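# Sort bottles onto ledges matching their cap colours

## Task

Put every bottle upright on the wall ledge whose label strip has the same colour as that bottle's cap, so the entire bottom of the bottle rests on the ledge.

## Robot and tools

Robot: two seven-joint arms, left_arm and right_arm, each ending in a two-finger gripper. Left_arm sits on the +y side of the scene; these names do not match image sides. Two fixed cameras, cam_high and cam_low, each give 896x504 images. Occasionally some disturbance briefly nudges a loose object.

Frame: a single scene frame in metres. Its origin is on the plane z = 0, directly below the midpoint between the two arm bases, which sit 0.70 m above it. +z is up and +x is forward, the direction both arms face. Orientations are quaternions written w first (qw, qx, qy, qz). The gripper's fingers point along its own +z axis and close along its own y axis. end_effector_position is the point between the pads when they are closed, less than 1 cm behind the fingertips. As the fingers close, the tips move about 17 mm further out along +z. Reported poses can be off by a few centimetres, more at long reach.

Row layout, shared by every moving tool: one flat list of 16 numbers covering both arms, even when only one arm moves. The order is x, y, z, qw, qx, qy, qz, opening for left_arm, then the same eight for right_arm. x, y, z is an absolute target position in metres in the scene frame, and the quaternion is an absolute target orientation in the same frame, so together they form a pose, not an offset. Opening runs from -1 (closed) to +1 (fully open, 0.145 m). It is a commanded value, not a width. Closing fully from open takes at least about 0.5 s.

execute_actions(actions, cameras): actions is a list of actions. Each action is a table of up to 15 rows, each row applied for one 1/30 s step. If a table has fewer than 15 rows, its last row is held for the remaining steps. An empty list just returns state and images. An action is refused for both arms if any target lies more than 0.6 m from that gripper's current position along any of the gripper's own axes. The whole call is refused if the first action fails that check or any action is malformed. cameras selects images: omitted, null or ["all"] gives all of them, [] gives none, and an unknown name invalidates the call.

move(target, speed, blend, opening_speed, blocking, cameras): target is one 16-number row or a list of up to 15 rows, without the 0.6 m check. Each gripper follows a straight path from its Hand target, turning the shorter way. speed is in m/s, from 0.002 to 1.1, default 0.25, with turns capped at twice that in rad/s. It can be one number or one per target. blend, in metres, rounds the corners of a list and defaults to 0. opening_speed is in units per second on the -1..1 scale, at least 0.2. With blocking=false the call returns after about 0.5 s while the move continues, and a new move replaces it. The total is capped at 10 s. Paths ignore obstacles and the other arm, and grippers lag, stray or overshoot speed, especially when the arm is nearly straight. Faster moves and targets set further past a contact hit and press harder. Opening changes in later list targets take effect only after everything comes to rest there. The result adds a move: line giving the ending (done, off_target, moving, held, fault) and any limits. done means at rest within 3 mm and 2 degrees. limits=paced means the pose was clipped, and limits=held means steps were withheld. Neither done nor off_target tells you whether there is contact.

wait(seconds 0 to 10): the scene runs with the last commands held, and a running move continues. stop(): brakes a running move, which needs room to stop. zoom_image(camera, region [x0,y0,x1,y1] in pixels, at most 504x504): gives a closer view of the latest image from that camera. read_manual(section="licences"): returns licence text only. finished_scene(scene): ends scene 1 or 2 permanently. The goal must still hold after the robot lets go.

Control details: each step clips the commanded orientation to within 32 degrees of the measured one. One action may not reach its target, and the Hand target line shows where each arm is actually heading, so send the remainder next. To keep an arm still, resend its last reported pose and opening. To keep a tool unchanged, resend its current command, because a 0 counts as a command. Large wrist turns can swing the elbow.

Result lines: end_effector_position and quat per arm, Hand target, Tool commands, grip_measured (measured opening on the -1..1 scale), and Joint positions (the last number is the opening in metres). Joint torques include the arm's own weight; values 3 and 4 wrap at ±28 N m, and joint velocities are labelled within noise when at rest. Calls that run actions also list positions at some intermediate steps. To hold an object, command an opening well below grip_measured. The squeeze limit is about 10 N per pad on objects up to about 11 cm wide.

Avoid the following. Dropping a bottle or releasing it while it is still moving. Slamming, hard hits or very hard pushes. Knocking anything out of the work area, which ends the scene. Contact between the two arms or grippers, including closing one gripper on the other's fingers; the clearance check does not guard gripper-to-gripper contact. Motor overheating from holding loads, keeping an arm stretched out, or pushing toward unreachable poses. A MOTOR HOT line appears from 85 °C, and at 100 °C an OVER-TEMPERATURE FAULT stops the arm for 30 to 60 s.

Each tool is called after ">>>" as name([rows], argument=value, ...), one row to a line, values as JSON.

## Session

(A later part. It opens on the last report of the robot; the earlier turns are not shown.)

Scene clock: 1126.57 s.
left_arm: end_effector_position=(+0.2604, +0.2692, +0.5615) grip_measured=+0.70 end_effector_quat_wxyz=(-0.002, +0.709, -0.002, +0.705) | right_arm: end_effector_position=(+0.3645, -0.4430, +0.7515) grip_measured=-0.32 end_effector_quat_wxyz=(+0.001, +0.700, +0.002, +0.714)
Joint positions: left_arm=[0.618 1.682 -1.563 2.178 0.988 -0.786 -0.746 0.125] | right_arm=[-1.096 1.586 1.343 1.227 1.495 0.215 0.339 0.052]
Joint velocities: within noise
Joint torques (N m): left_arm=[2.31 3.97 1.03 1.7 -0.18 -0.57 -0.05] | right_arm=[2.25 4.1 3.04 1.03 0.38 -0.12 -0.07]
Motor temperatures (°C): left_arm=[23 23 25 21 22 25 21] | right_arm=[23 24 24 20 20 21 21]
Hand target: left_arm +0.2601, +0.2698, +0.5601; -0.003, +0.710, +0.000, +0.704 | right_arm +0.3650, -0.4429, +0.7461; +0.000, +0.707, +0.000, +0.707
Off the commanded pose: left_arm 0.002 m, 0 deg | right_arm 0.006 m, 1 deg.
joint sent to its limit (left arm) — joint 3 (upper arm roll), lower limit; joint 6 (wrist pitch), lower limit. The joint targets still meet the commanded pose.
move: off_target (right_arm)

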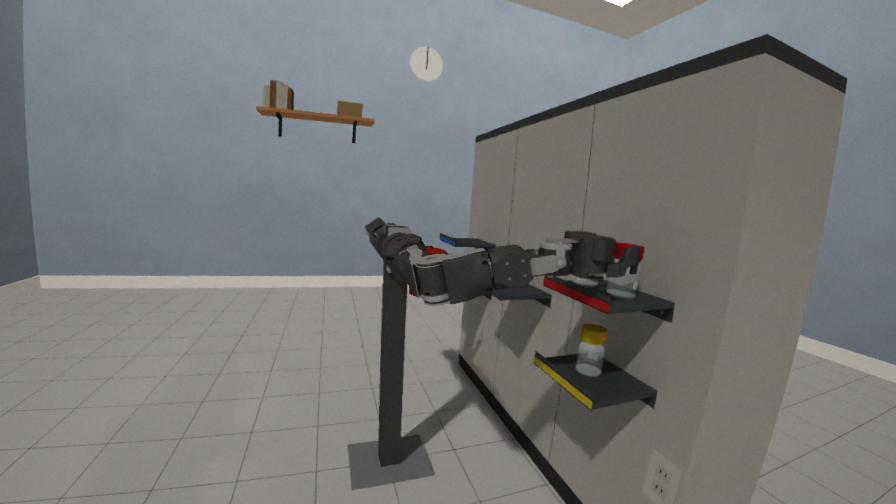

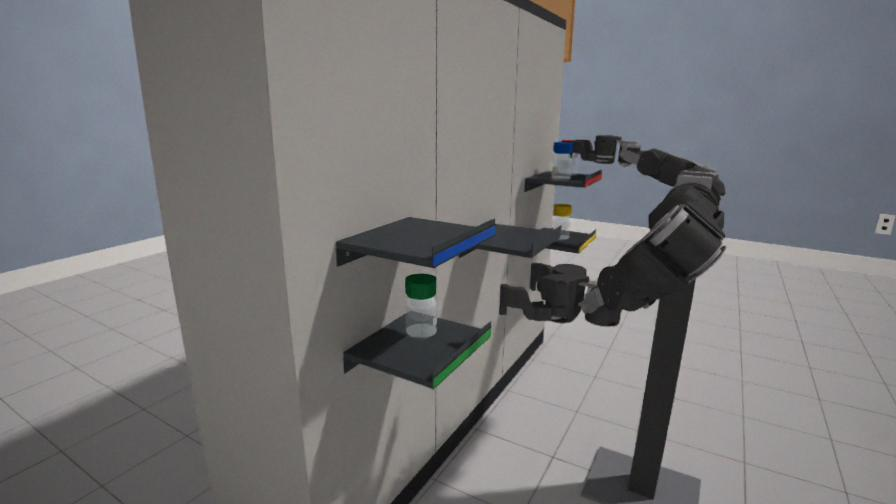

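>>> move([
  [0.26,0.27,0.56,0,0.7071,0,0.7071,0.7,0.365,-0.443,0.751,0,0.7071,0,0.7071,0.2],
  [0.26,0.27,0.56,0,0.7071,0,0.7071,0.7,0.27,-0.443,0.758,0,0.7071,0,0.7071,0.2],
  [0.26,0.27,0.56,0,0.7071,0,0.7071,0.7,0.27,-0.345,0.758,0,0.7071,0,0.7071,0.3],
  [0.26,0.27,0.56,0,0.7071,0,0.7071,0.7,0.345,-0.343,0.755,0,0.7071,0,0.7071,0.3],
], speed=[0.05,0.07,0.1,0.06], opening_speed=0.8)

>>> zoom_image(camera="cam_high", region=[480, 170, 720, 370])

>>> zoom_image(camera="cam_low", region=[520, 130, 620, 200])

Scene clock: 1161.30 s.
left_arm: end_effector_position=(+0.2604, +0.2692, +0.5615) grip_measured=+0.70 end_effector_quat_wxyz=(-0.002, +0.709, -0.002, +0.705) | right_arm: end_effector_position=(+0.3449, -0.3421, +0.7567) grip_measured=+0.30 end_effector_quat_wxyz=(-0.001, +0.706, +0.003, +0.708)
Joint positions: left_arm=[0.618 1.682 -1.563 2.178 0.988 -0.786 -0.746 0.125] | right_arm=[-0.668 1.448 1.043 1.812 1.559 0.379 -0.138 0.098]
Joint velocities: within noise
Joint torques (N m): left_arm=[2.31 3.97 1.03 1.7 -0.18 -0.58 -0.05] | right_arm=[3.26 5.31 2.89 0.55 0.11 -0.47 -0.15]
Motor temperatures (°C): left_arm=[23 23 24 21 22 25 21] | right_arm=[22 24 24 19 20 20 21]
Hand target: left_arm +0.2601, +0.2698, +0.5601; -0.003, +0.710, +0.000, +0.704 | right_arm +0.3450, -0.3430, +0.7550; +0.000, +0.707, +0.000, +0.707
Off the commanded pose: left_arm 0.002 m, 0 deg | right_arm 0.002 m, 0 deg.
joint sent to its limit (left arm) — joint 3 (upper arm roll), lower limit; joint 6 (wrist pitch), lower limit. The joint targets still meet the commanded pose.
joint sent to its limit (right arm) — joint 5 (forearm roll), upper limit. The joint targets still meet the commanded pose.
move: done

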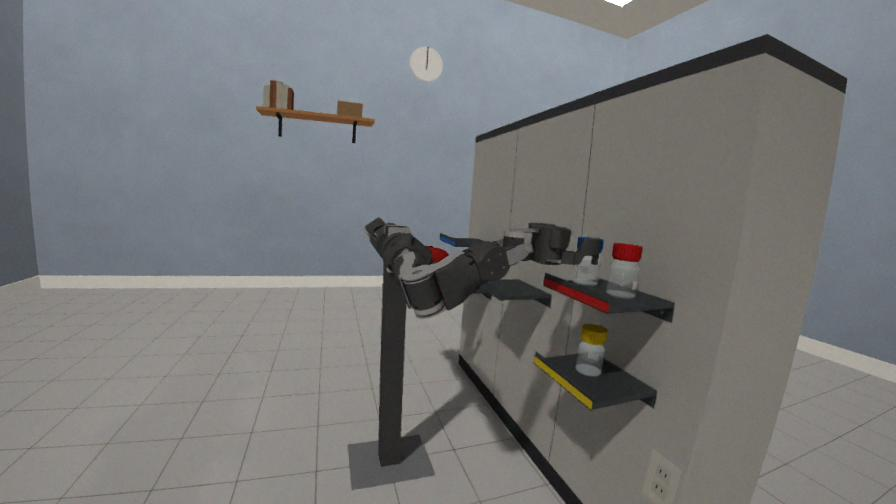

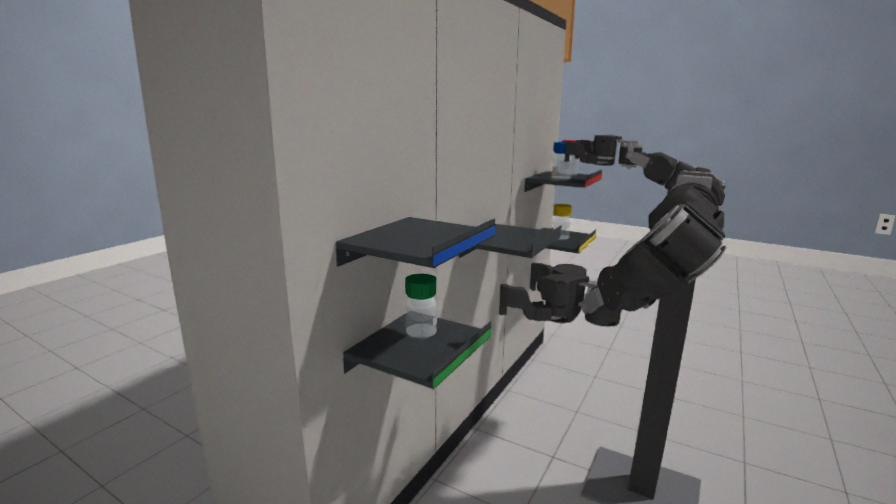

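Scaled by 2.100 from the camera's 896x504 image, which has a finer 1280x720 frame.

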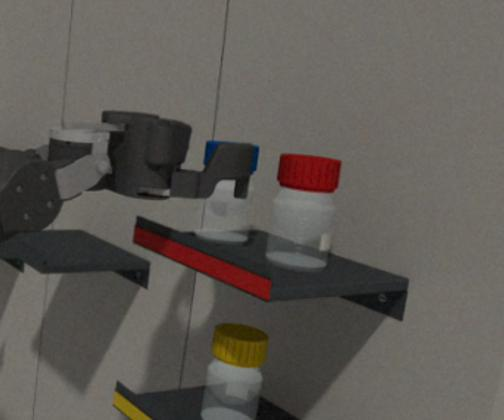

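Scaled by 5.040 from the camera's 896x504 image, which has a finer 1280x720 frame.

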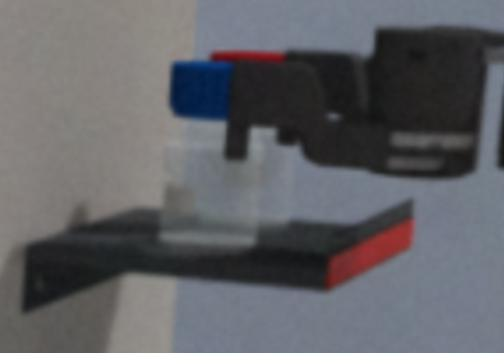

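>>> move([
  [0.26,0.27,0.56,0,0.7071,0,0.7071,0.7,0.366,-0.343,0.753,0,0.7071,0,0.7071,0.3],
  [0.26,0.27,0.56,0,0.7071,0,0.7071,0.7,0.366,-0.343,0.753,0,0.7071,0,0.7071,-0.6],
  [0.26,0.27,0.56,0,0.7071,0,0.7071,0.7,0.366,-0.343,0.80,0,0.7071,0,0.7071,-0.6],
  [0.26,0.27,0.56,0,0.7071,0,0.7071,0.7,0.27,-0.30,0.80,0,0.7071,0,0.7071,-0.6],
], speed=[0.06,0.1,0.1,0.1], opening_speed=0.8)

>>> zoom_image(camera="cam_high", region=[430, 170, 670, 370])

Scene clock: 1179.87 s.
left_arm: end_effector_position=(+0.2604, +0.2692, +0.5615) grip_measured=+0.70 end_effector_quat_wxyz=(-0.002, +0.709, -0.002, +0.705) | right_arm: end_effector_position=(+0.2712, -0.3010, +0.7976) grip_measured=-0.27 end_effector_quat_wxyz=(+0.011, +0.672, +0.033, +0.740)
Joint positions: left_arm=[0.618 1.682 -1.563 2.178 0.988 -0.786 -0.746 0.125] | right_arm=[-0.29 1.193 1.113 2.157 1.559 0.785 -0.246 0.056]
Joint velocities: within noise
Joint torques (N m): left_arm=[2.33 3.97 1.03 1.7 -0.17 -0.58 -0.05] | right_arm=[1.81 6.92 4.05 0.12 -0.01 -0.39 0.12]
Motor temperatures (°C): left_arm=[22 23 24 21 22 25 21] | right_arm=[23 24 24 19 20 21 21]
Hand target: left_arm +0.2601, +0.2698, +0.5601; -0.003, +0.710, +0.000, +0.704 | right_arm +0.2702, -0.3002, +0.7997; +0.011, +0.670, +0.036, +0.741
Off the commanded pose: left_arm 0.002 m, 0 deg | right_arm 0.003 m, 7 deg.
joint sent to its limit (left arm) — joint 3 (upper arm roll), lower limit; joint 6 (wrist pitch), lower limit. The joint targets still meet the commanded pose.
joint sent to its limit (right arm) — joint 5 (forearm roll), upper limit; joint 6 (wrist pitch), upper limit. The joint targets are off in orientation, not in position.
move: off_target (right_arm)

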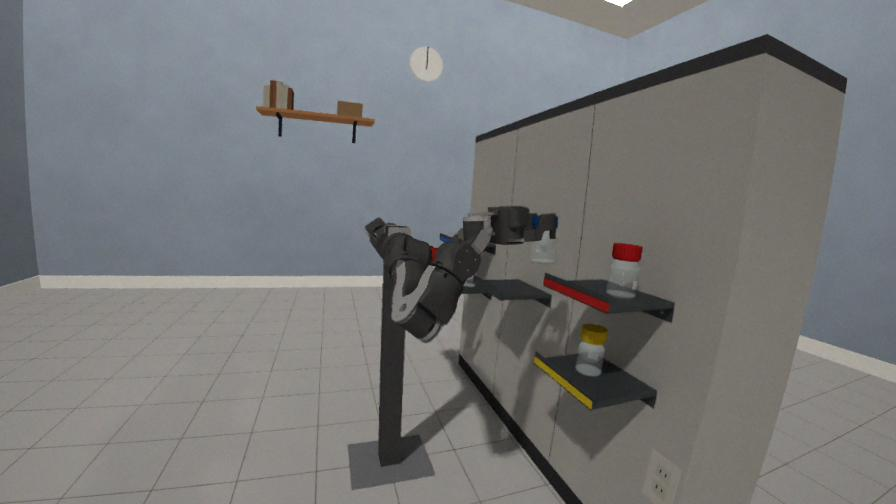

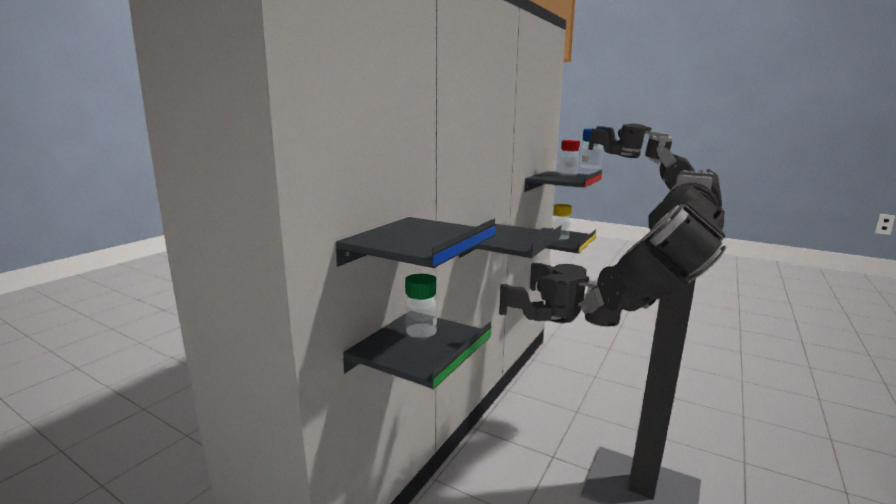

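Scaled by 2.100 from the camera's 896x504 image, which has a finer 1280x720 frame.

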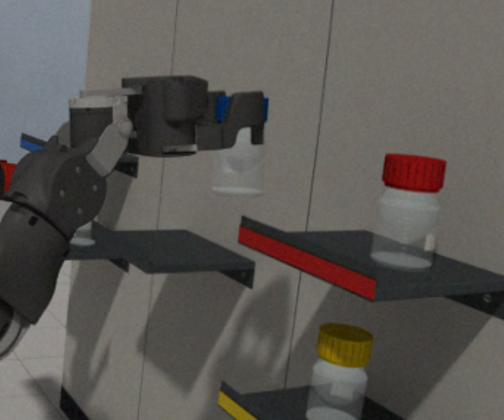

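>>> move([
  [0.26,0.27,0.56,0,0.7071,0,0.7071,0.7,0.31,-0.12,0.73,-0.183,0.6830,0.183,0.6830,-0.6],
  [0.26,0.27,0.56,0,0.7071,0,0.7071,0.7,0.372,-0.025,0.70,-0.183,0.6830,0.183,0.6830,-0.6],
  [0.26,0.27,0.56,0,0.7071,0,0.7071,0.7,0.372,-0.025,0.665,-0.183,0.6830,0.183,0.6830,-0.6],
  [0.26,0.27,0.56,0,0.7071,0,0.7071,0.7,0.372,-0.025,0.647,-0.183,0.6830,0.183,0.6830,-0.6],
], speed=[0.12,0.1,0.08,0.03])

>>> zoom_image(camera="cam_high", region=[430, 200, 590, 320])

>>> zoom_image(camera="cam_low", region=[440, 120, 620, 270])

Scene clock: 1196.87 s.
left_arm: end_effector_position=(+0.2604, +0.2692, +0.5615) grip_measured=+0.70 end_effector_quat_wxyz=(-0.002, +0.709, -0.002, +0.705) | right_arm: end_effector_position=(+0.3714, -0.0268, +0.6604) grip_measured=-0.27 end_effector_quat_wxyz=(-0.186, +0.665, +0.175, +0.701)
Joint positions: left_arm=[0.618 1.682 -1.563 2.178 0.988 -0.786 -0.746 0.125] | right_arm=[0.673 0.509 -0.697 1.985 0.892 0.462 -0.422 0.056]
Joint velocities: within noise
Joint torques (N m): left_arm=[2.31 3.97 1.05 1.69 -0.18 -0.58 -0.06] | right_arm=[3.73 1.36 0.38 0.65 0.3 0.41 0.07]
Motor temperatures (°C): left_arm=[22 23 24 21 22 25 21] | right_arm=[23 24 24 19 20 21 21]
Hand target: left_arm +0.2601, +0.2698, +0.5601; -0.003, +0.710, +0.000, +0.704 | right_arm +0.3717, -0.0252, +0.6471; -0.183, +0.683, +0.183, +0.683
Off the commanded pose: left_arm 0.002 m, 0 deg | right_arm 0.014 m, 3 deg.
joint sent to its limit (left arm) — joint 3 (upper arm roll), lower limit; joint 6 (wrist pitch), lower limit. The joint targets still meet the commanded pose.
move: off_target (right_arm)

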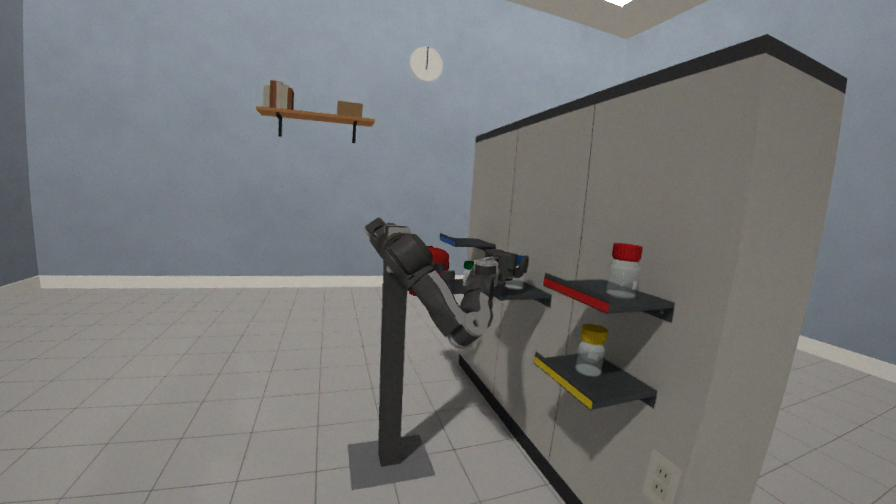

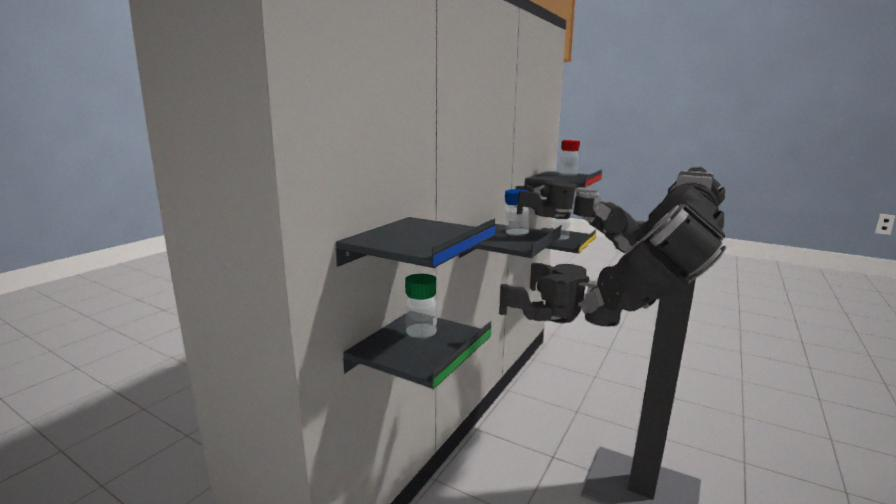

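Scaled by 3.150 from the camera's 896x504 image, which has a finer 1280x720 frame.

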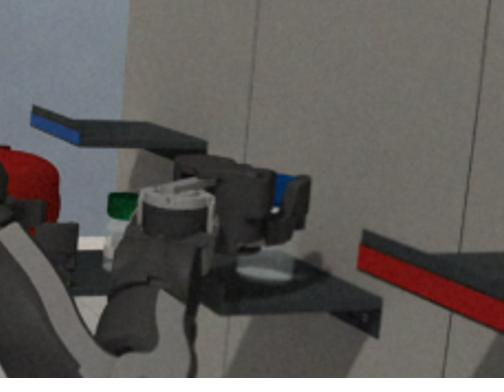

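Scaled by 2.800 from the camera's 896x504 image, which has a finer 1280x720 frame.

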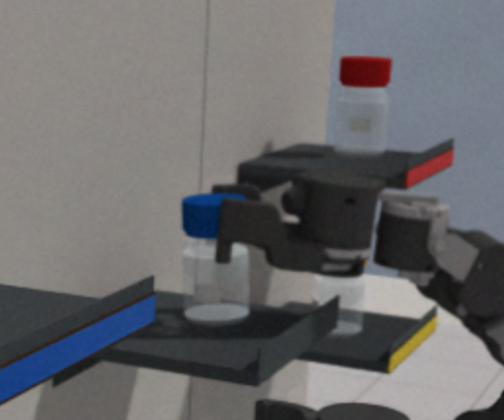

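>>> move([
  [0.26,0.27,0.58,0,0.7071,0,0.7071,0.7,0.372,-0.025,0.656,-0.183,0.6830,0.183,0.6830,0.7],
  [0.26,0.25,0.60,0,0.7071,0,0.7071,0.7,0.30,-0.067,0.66,-0.183,0.6830,0.183,0.6830,0.7],
  [0.27,0.17,0.64,0.08,0.70,-0.08,0.70,0.8,0.26,-0.2,0.62,-0.08,0.70,0.08,0.70,0.7],
  [0.30,0.045,0.66,0.183,0.6830,-0.183,0.6830,0.8,0.24,-0.35,0.56,0,0.7071,0,0.7071,0.7],
  [0.36,0.0,0.656,0.183,0.6830,-0.183,0.6830,0.8,0.24,-0.35,0.56,0,0.7071,0,0.7071,0.7],
], speed=[0.06,0.08,0.15,0.13,0.08], opening_speed=0.8)

>>> zoom_image(camera="cam_high", region=[430, 200, 590, 320])

>>> zoom_image(camera="cam_low", region=[440, 120, 620, 270])

Scene clock: 1219.10 s.
left_arm: end_effector_position=(+0.3604, +0.0005, +0.6570) grip_measured=+0.80 end_effector_quat_wxyz=(+0.183, +0.683, -0.179, +0.684) | right_arm: end_effector_position=(+0.2398, -0.3503, +0.5575) grip_measured=+0.70 end_effector_quat_wxyz=(+0.001, +0.710, -0.002, +0.704)
Joint positions: left_arm=[1.114 0.643 -1.257 2.011 1.254 0.168 -0.764 0.132] | right_arm=[-0.936 0.745 0.696 1.912 0.998 -0.185 0.22 0.125]
Joint velocities: within noise
Joint torques (N m): left_arm=[8.14 0.65 2.41 1.84 -0.27 -0.42 0.21] | right_arm=[0.01 3.78 4.42 2.76 0.32 -0.53 0.17]
Motor temperatures (°C): left_arm=[23 23 24 21 22 25 21] | right_arm=[22 24 24 19 20 21 21]
Hand target: left_arm +0.3600, +0.0000, +0.6559; +0.183, +0.683, -0.183, +0.683 | right_arm +0.2400, -0.3499, +0.5599; +0.000, +0.707, +0.000, +0.707
Off the commanded pose: left_arm 0.001 m, 0 deg | right_arm 0.003 m, 1 deg.
move: done; target 3's new opening was sent with left_arm's hand 0.002 m and 7 deg from that target

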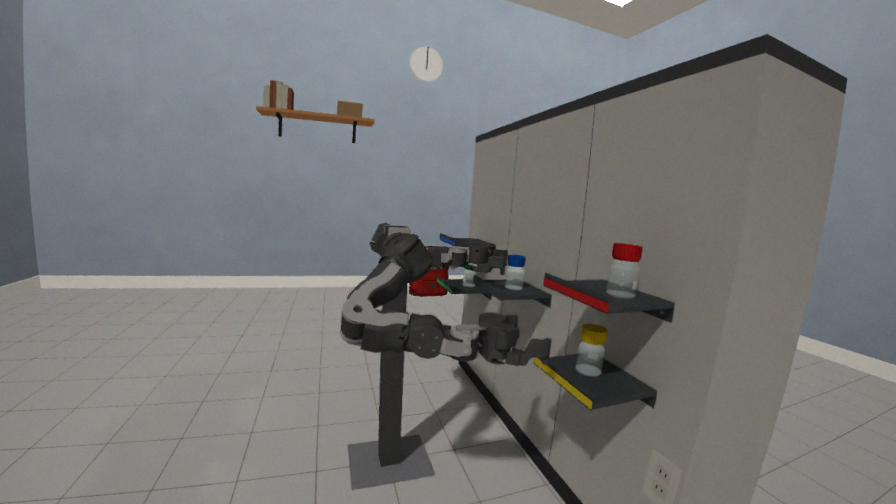

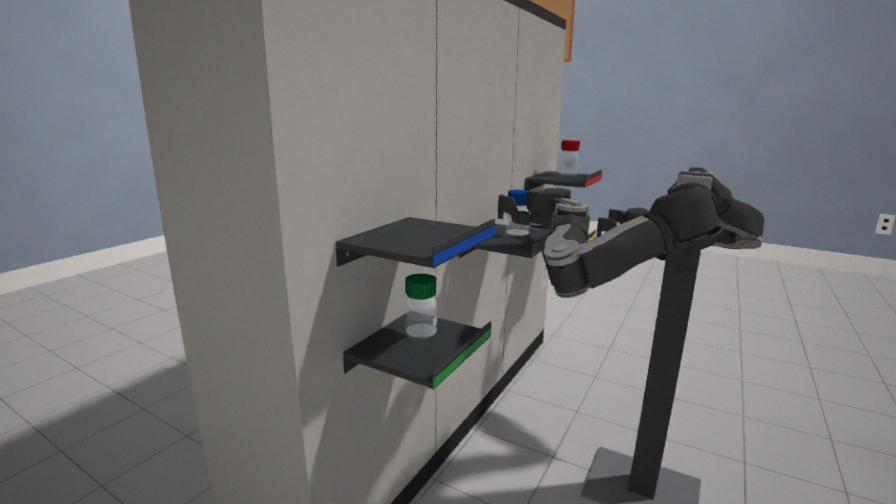

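Scaled by 3.150 from the camera's 896x504 image, which has a finer 1280x720 frame.

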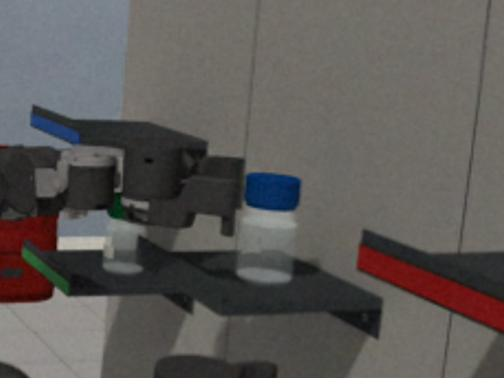

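Scaled by 2.800 from the camera's 896x504 image, which has a finer 1280x720 frame.

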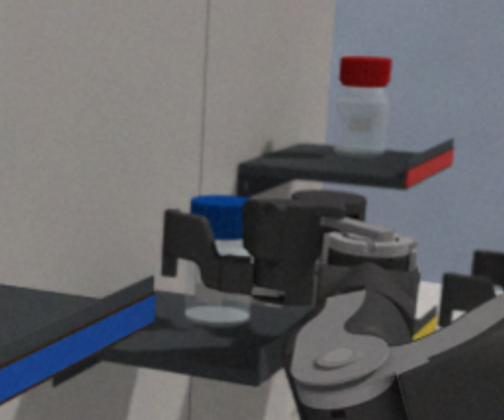

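>>> move([
  [0.374,-0.008,0.655,0.183,0.6830,-0.183,0.6830,0.8,0.24,-0.35,0.56,0,0.7071,0,0.7071,0.7],
  [0.374,-0.008,0.655,0.183,0.6830,-0.183,0.6830,-0.6,0.24,-0.35,0.56,0,0.7071,0,0.7071,0.7],
  [0.374,-0.008,0.71,0.183,0.6830,-0.183,0.6830,-0.6,0.24,-0.35,0.56,0,0.7071,0,0.7071,0.7],
  [0.30,0.05,0.72,0.153,0.6903,-0.153,0.6903,-0.6,0.24,-0.35,0.56,0,0.7071,0,0.7071,0.7],
  [0.25,0.22,0.66,0,0.7071,0,0.7071,-0.6,0.24,-0.35,0.56,0,0.7071,0,0.7071,0.7],
], speed=[0.06,0.1,0.1,0.12,0.12], opening_speed=0.8)

>>> zoom_image(camera="cam_low", region=[400, 120, 640, 300])

Scene clock: 1249.03 s.
left_arm: end_effector_position=(+0.2503, +0.2207, +0.6575) grip_measured=-0.30 end_effector_quat_wxyz=(+0.086, +0.665, -0.086, +0.737) | right_arm: end_effector_position=(+0.2398, -0.3503, +0.5575) grip_measured=+0.70 end_effector_quat_wxyz=(+0.001, +0.710, -0.002, +0.704)
Joint positions: left_arm=[0.826 1.977 -1.414 2.431 1.274 -0.65 -0.333 0.053] | right_arm=[-0.936 0.745 0.696 1.912 0.999 -0.185 0.22 0.125]
Joint velocities: within noise
Joint torques (N m): left_arm=[2.36 2.86 1.46 1.5 -0.11 -0.99 -0.06] | right_arm=[-0.04 3.73 4.45 2.77 0.32 -0.53 0.19]
Motor temperatures (°C): left_arm=[25 23 25 21 22 25 21] | right_arm=[22 24 25 20 20 21 21]
Hand target: left_arm +0.2504, +0.2205, +0.6597; +0.088, +0.660, -0.084, +0.741 | right_arm +0.2400, -0.3499, +0.5599; +0.000, +0.707, +0.000, +0.707
Off the commanded pose: left_arm 0.003 m, 15 deg | right_arm 0.003 m, 1 deg.
joint sent to its limit (left arm) — joint 4 (elbow), upper limit, where the elbow is as bent as it goes. The joint targets are off in orientation, not in position.
move: off_target (left_arm)

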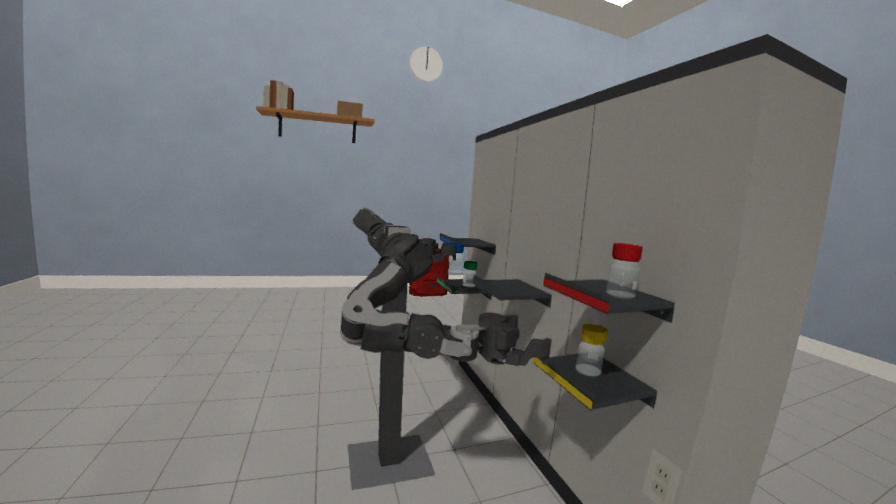

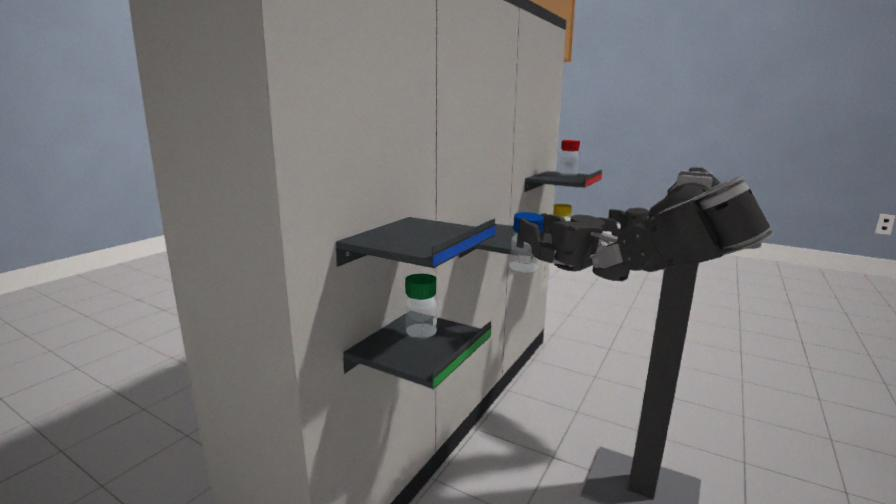

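Scaled by 2.100 from the camera's 896x504 image, which has a finer 1280x720 frame.

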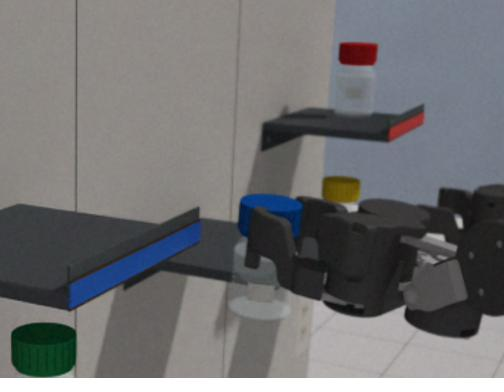

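>>> move([
  [0.27,0.18,0.58,0,0.7071,0,0.7071,-0.6,0.24,-0.35,0.56,0,0.7071,0,0.7071,0.7],
  [0.29,0.17,0.46,0,0.7071,0,0.7071,-0.6,0.24,-0.35,0.56,0,0.7071,0,0.7071,0.7],
  [0.23,0.28,0.56,0,0.7071,0,0.7071,-0.6,0.24,-0.35,0.56,0,0.7071,0,0.7071,0.7],
], speed=0.12)

>>> zoom_image(camera="cam_low", region=[400, 120, 640, 300])

Scene clock: 1267.10 s.
left_arm: end_effector_position=(+0.2305, +0.2806, +0.5587) grip_measured=-0.30 end_effector_quat_wxyz=(-0.044, +0.740, -0.003, +0.671) | right_arm: end_effector_position=(+0.2398, -0.3503, +0.5575) grip_measured=+0.70 end_effector_quat_wxyz=(+0.001, +0.710, -0.002, +0.704)
Joint positions: left_arm=[0.501 1.814 -1.564 2.278 0.932 -0.783 -0.831 0.053] | right_arm=[-0.936 0.745 0.696 1.912 0.999 -0.185 0.22 0.125]
Joint velocities: within noise
Joint torques (N m): left_arm=[2.55 5.79 0.81 2.67 -0.18 -0.66 0.2] | right_arm=[0.09 3.71 4.63 2.71 0.32 -0.52 0.19]
Motor temperatures (°C): left_arm=[23 23 25 21 22 26 21] | right_arm=[22 24 25 20 20 21 21]
Hand target: left_arm +0.2303, +0.2798, +0.5601; -0.042, +0.738, -0.004, +0.673 | right_arm +0.2400, -0.3499, +0.5599; +0.000, +0.707, +0.000, +0.707
Off the commanded pose: left_arm 0.001 m, 8 deg | right_arm 0.003 m, 1 deg.
joint sent to its limit (left arm) — joint 3 (upper arm roll), lower limit; joint 6 (wrist pitch), lower limit. The joint targets are off in orientation, not in position.
move: off_target (left_arm)

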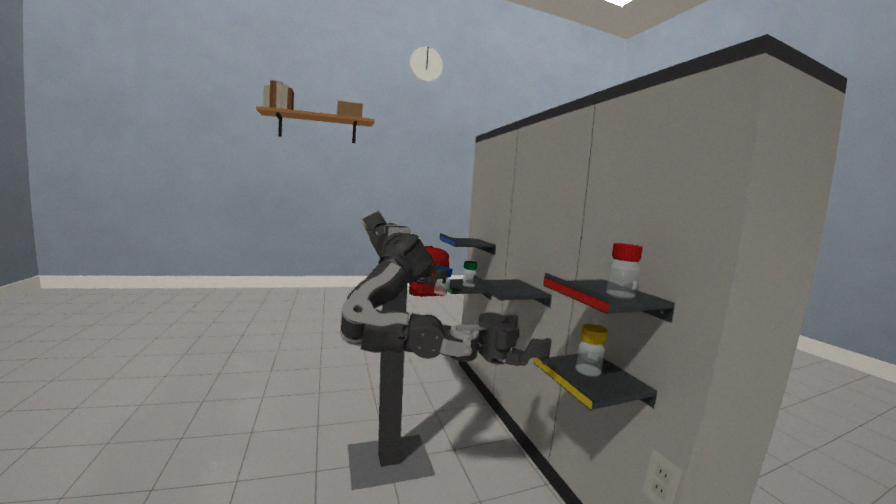

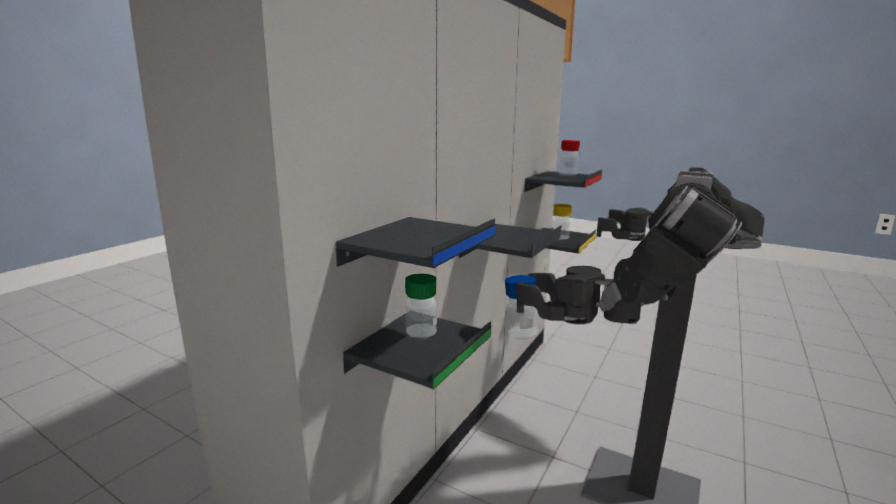

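Scaled by 2.100 from the camera's 896x504 image, which has a finer 1280x720 frame.

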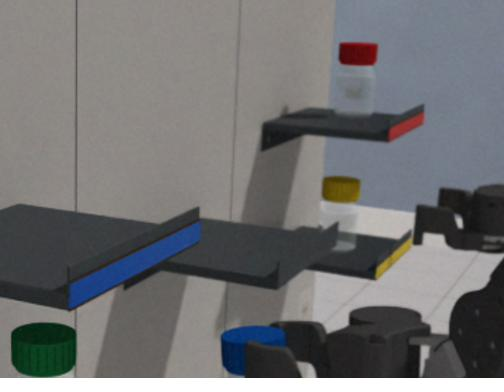

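>>> move([
  [0.34,0.14,0.44,0,0.7071,0,0.7071,-0.6,0.24,-0.35,0.56,0,0.7071,0,0.7071,0.7],
  [0.36,0.12,0.42,0,0.6088,0,0.7934,-0.6,0.24,-0.35,0.56,0,0.7071,0,0.7071,0.7],
], speed=0.12)

Scene clock: 1281.50 s.
left_arm: end_effector_position=(+0.3602, +0.1209, +0.4196) grip_measured=-0.30 end_effector_quat_wxyz=(-0.002, +0.611, +0.002, +0.791) | right_arm: end_effector_position=(+0.2398, -0.3503, +0.5575) grip_measured=+0.70 end_effector_quat_wxyz=(+0.001, +0.710, -0.002, +0.704)
Joint positions: left_arm=[0.289 0.348 -0.986 1.04 0.308 -0.781 -0.796 0.053] | right_arm=[-0.936 0.745 0.696 1.912 0.999 -0.185 0.22 0.125]
Joint velocities: within noise
Joint torques (N m): left_arm=[5.63 0.17 1.58 3.38 -0.31 -0.68 0.23] | right_arm=[-0.04 3.6 4.42 2.8 0.32 -0.53 0.19]
Motor temperatures (°C): left_arm=[23 23 24 21 22 25 21] | right_arm=[22 24 25 20 20 21 21]
Hand target: left_arm +0.3600, +0.1200, +0.4199; +0.000, +0.609, +0.000, +0.793 | right_arm +0.2400, -0.3499, +0.5599; +0.000, +0.707, +0.000, +0.707
Off the commanded pose: left_arm 0.001 m, 0 deg | right_arm 0.003 m, 1 deg.
joint sent to its limit (left arm) — joint 6 (wrist pitch), lower limit. The joint targets still meet the commanded pose.
move: done

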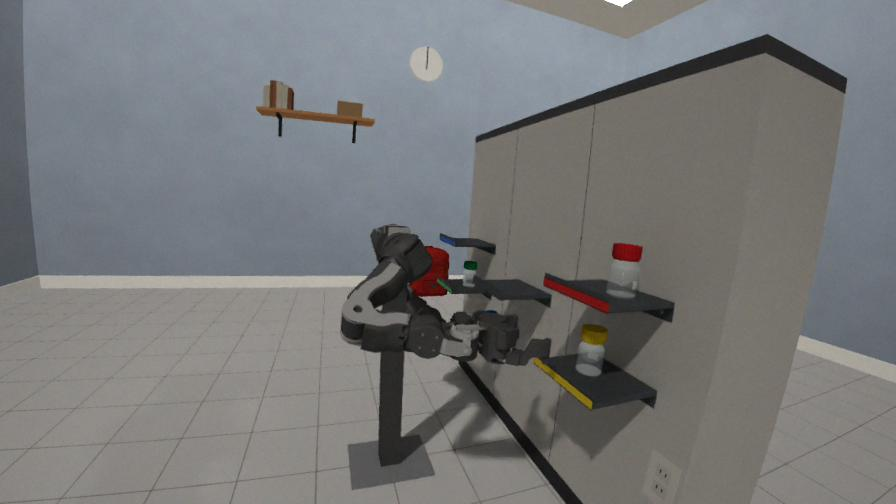

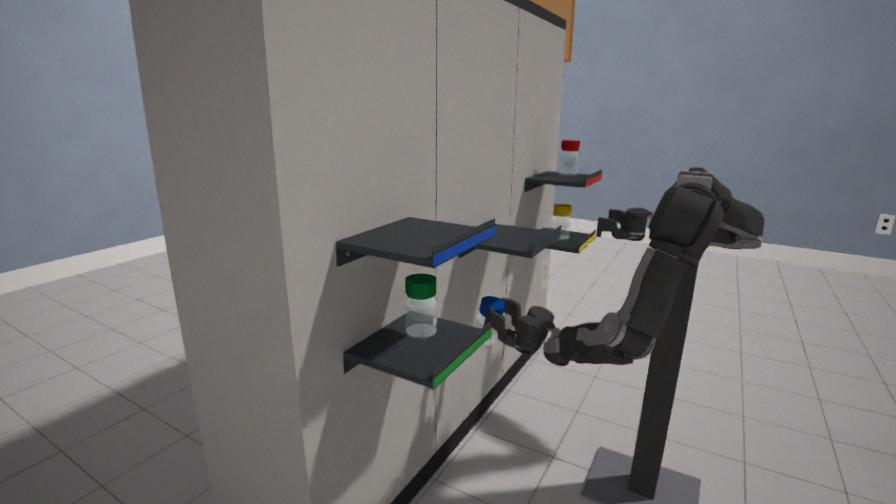

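>>> move([
  [0.26,0.2,0.45,0,0.6600,0,0.7513,-0.6,0.24,-0.35,0.56,0,0.7071,0,0.7071,0.7],
  [0.23,0.30,0.58,0,0.6600,0,0.7513,-0.6,0.24,-0.35,0.56,0,0.7071,0,0.7071,0.7],
], speed=0.15)

Scene clock: 1291.00 s.
left_arm: end_effector_position=(+0.2297, +0.3010, +0.5776) grip_measured=-0.30 end_effector_quat_wxyz=(-0.002, +0.664, +0.002, +0.748) | right_arm: end_effector_position=(+0.2398, -0.3503, +0.5575) grip_measured=+0.70 end_effector_quat_wxyz=(+0.001, +0.710, -0.002, +0.704)
Joint positions: left_arm=[-1.409 1.063 0.641 2.124 0.972 -0.709 -0.289 0.053] | right_arm=[-0.936 0.745 0.696 1.912 0.999 -0.185 0.22 0.125]
Joint velocities: within noise
Joint torques (N m): left_arm=[0.51 1.07 2.65 3 0.01 -0.85 0.24] | right_arm=[-0.01 3.65 4.52 2.77 0.32 -0.55 0.22]
Motor temperatures (°C): left_arm=[23 23 24 21 22 25 21] | right_arm=[21 24 25 20 20 21 21]
Hand target: left_arm +0.2300, +0.3000, +0.5801; +0.000, +0.660, +0.000, +0.751 | right_arm +0.2400, -0.3499, +0.5599; +0.000, +0.707, +0.000, +0.707
Off the commanded pose: left_arm 0.003 m, 1 deg | right_arm 0.003 m, 1 deg.
move: done

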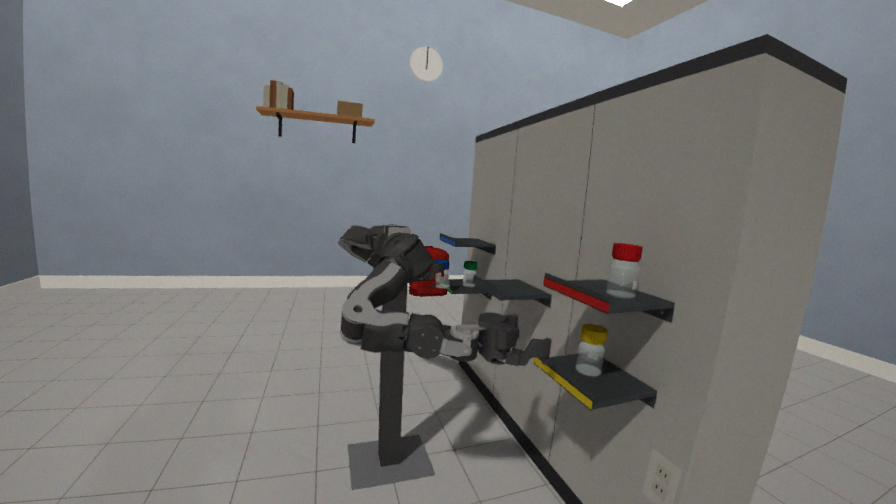

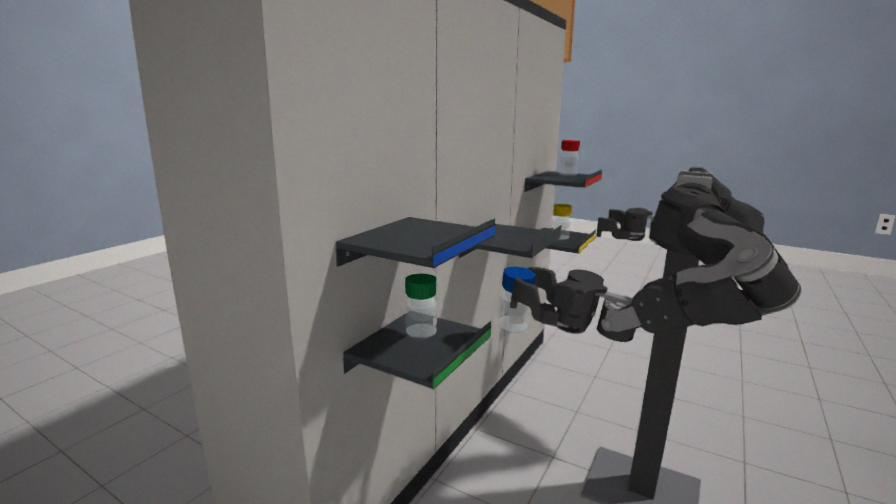

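>>> move([
  [0.225,0.33,0.66,0,0.7071,0,0.7071,-0.6,0.24,-0.35,0.56,0,0.7071,0,0.7071,0.7],
  [0.23,0.37,0.80,0,0.7071,0,0.7071,-0.6,0.24,-0.35,0.56,0,0.7071,0,0.7071,0.7],
  [0.30,0.385,0.81,0,0.7071,0,0.7071,-0.6,0.24,-0.35,0.56,0,0.7071,0,0.7071,0.7],
  [0.37,0.385,0.80,0,0.7071,0,0.7071,-0.6,0.24,-0.35,0.56,0,0.7071,0,0.7071,0.7],
], speed=0.12)

>>> zoom_image(camera="cam_low", region=[330, 90, 570, 300])

Scene clock: 1302.63 s.
left_arm: end_effector_position=(+0.3705, +0.3839, +0.7976) grip_measured=-0.30 end_effector_quat_wxyz=(+0.000, +0.712, -0.002, +0.702) | right_arm: end_effector_position=(+0.2398, -0.3503, +0.5575) grip_measured=+0.70 end_effector_quat_wxyz=(+0.001, +0.710, -0.002, +0.704)
Joint positions: left_arm=[-0.92 1.644 1.367 1.445 1.556 0.461 0.065 0.053] | right_arm=[-0.936 0.745 0.696 1.912 0.999 -0.185 0.22 0.125]
Joint velocities: within noise
Joint torques (N m): left_arm=[5.29 4.52 3.54 0.32 0.23 -1.02 0.01] | right_arm=[0.01 3.73 4.45 2.82 0.3 -0.54 0.19]
Motor temperatures (°C): left_arm=[23 23 25 21 22 26 21] | right_arm=[21 24 25 20 20 21 21]
Hand target: left_arm +0.3700, +0.3850, +0.7999; +0.000, +0.707, +0.000, +0.707 | right_arm +0.2400, -0.3499, +0.5599; +0.000, +0.707, +0.000, +0.707
Off the commanded pose: left_arm 0.003 m, 1 deg | right_arm 0.003 m, 1 deg.
move: done

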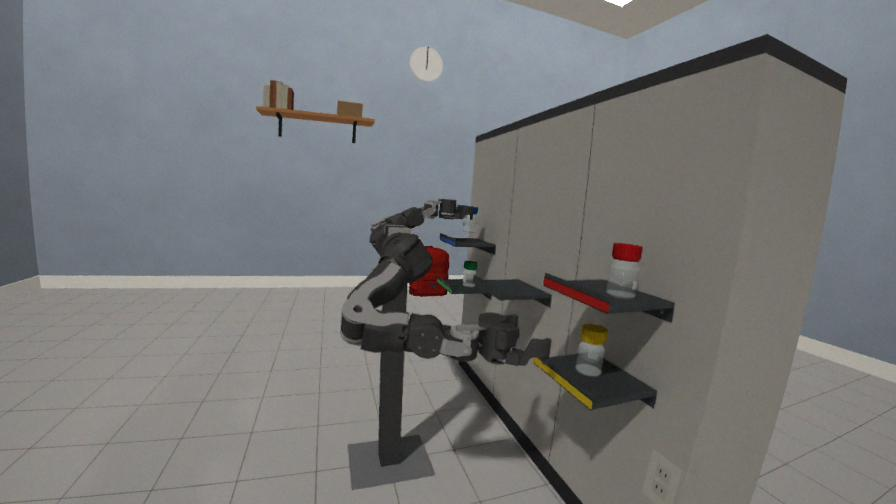

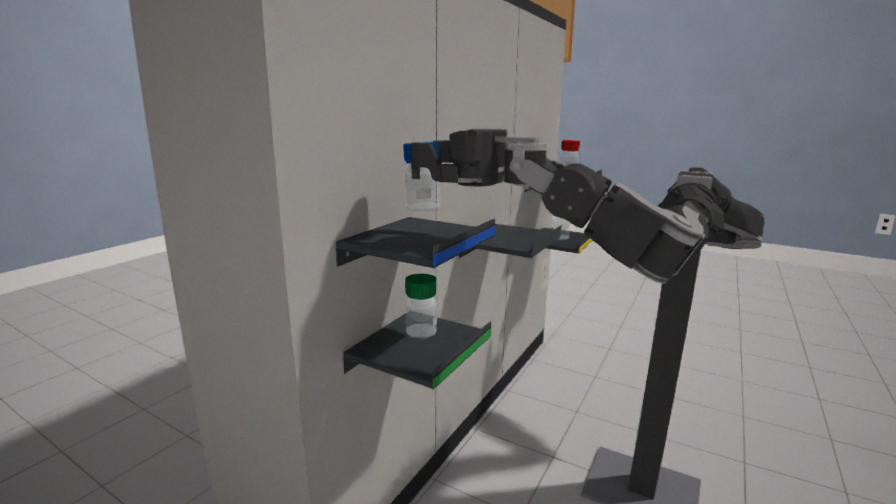

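Scaled by 2.100 from the camera's 896x504 image, which has a finer 1280x720 frame.

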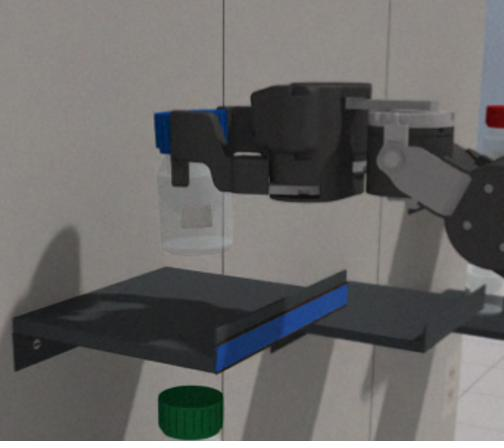

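>>> move([
  [0.37,0.39,0.765,0,0.7071,0,0.7071,-0.6,0.24,-0.35,0.56,0,0.7071,0,0.7071,0.7],
  [0.37,0.39,0.748,0,0.7071,0,0.7071,-0.6,0.24,-0.35,0.56,0,0.7071,0,0.7071,0.7],
], speed=[0.08,0.03])

>>> zoom_image(camera="cam_low", region=[330, 90, 570, 300])

Scene clock: 1311.80 s.
left_arm: end_effector_position=(+0.3696, +0.3899, +0.7564) grip_measured=-0.30 end_effector_quat_wxyz=(-0.001, +0.697, +0.000, +0.717) | right_arm: end_effector_position=(+0.2398, -0.3503, +0.5575) grip_measured=+0.70 end_effector_quat_wxyz=(+0.001, +0.710, -0.002, +0.704)
Joint positions: left_arm=[-1.051 1.562 1.315 1.505 1.549 0.234 0.075 0.053] | right_arm=[-0.936 0.745 0.696 1.912 0.999 -0.185 0.22 0.125]
Joint velocities: within noise
Joint torques (N m): left_arm=[2.99 3.55 2.06 0.58 0.17 -0.23 0.18] | right_arm=[-0.07 3.73 4.48 2.76 0.32 -0.54 0.18]
Motor temperatures (°C): left_arm=[23 23 25 21 22 26 21] | right_arm=[21 24 25 20 20 21 21]
Hand target: left_arm +0.3699, +0.3901, +0.7480; +0.000, +0.707, +0.000, +0.707 | right_arm +0.2400, -0.3499, +0.5599; +0.000, +0.707, +0.000, +0.707
Off the commanded pose: left_arm 0.008 m, 2 deg | right_arm 0.003 m, 1 deg.
move: off_target (left_arm)

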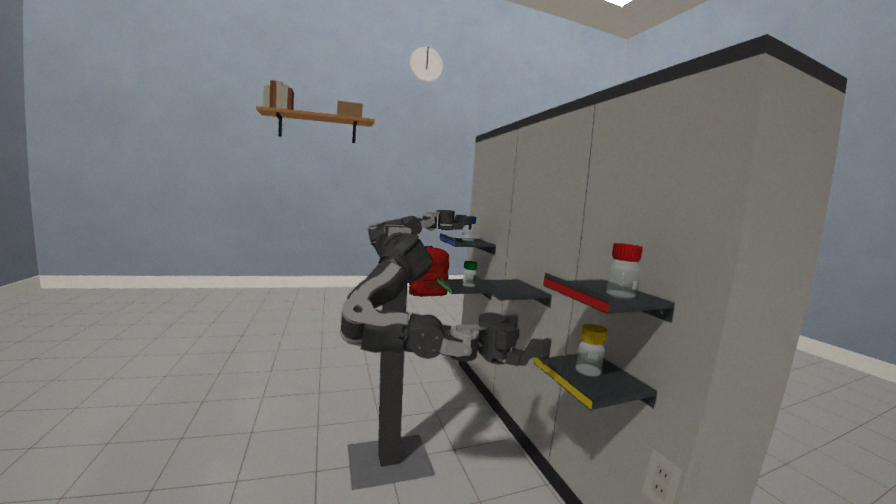

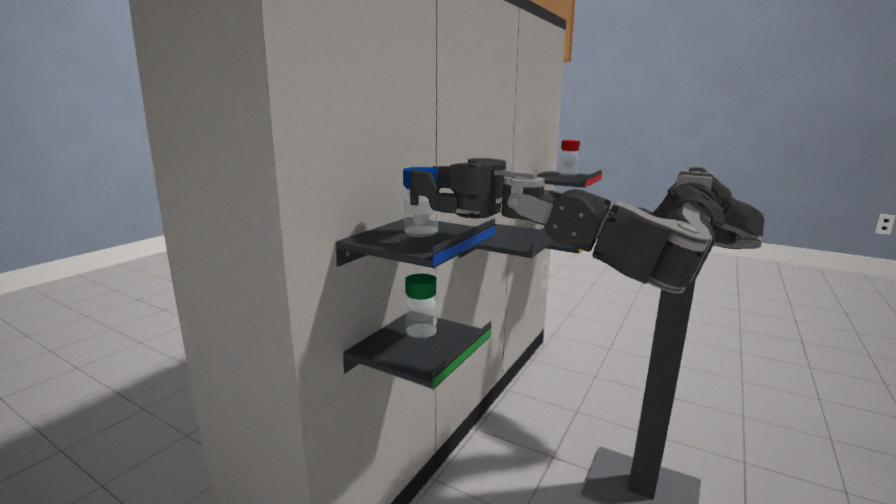

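Scaled by 2.100 from the camera's 896x504 image, which has a finer 1280x720 frame.

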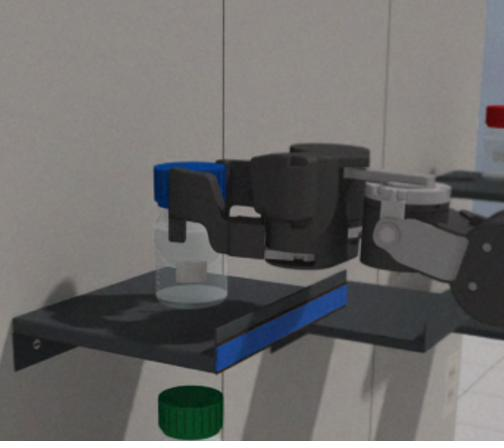

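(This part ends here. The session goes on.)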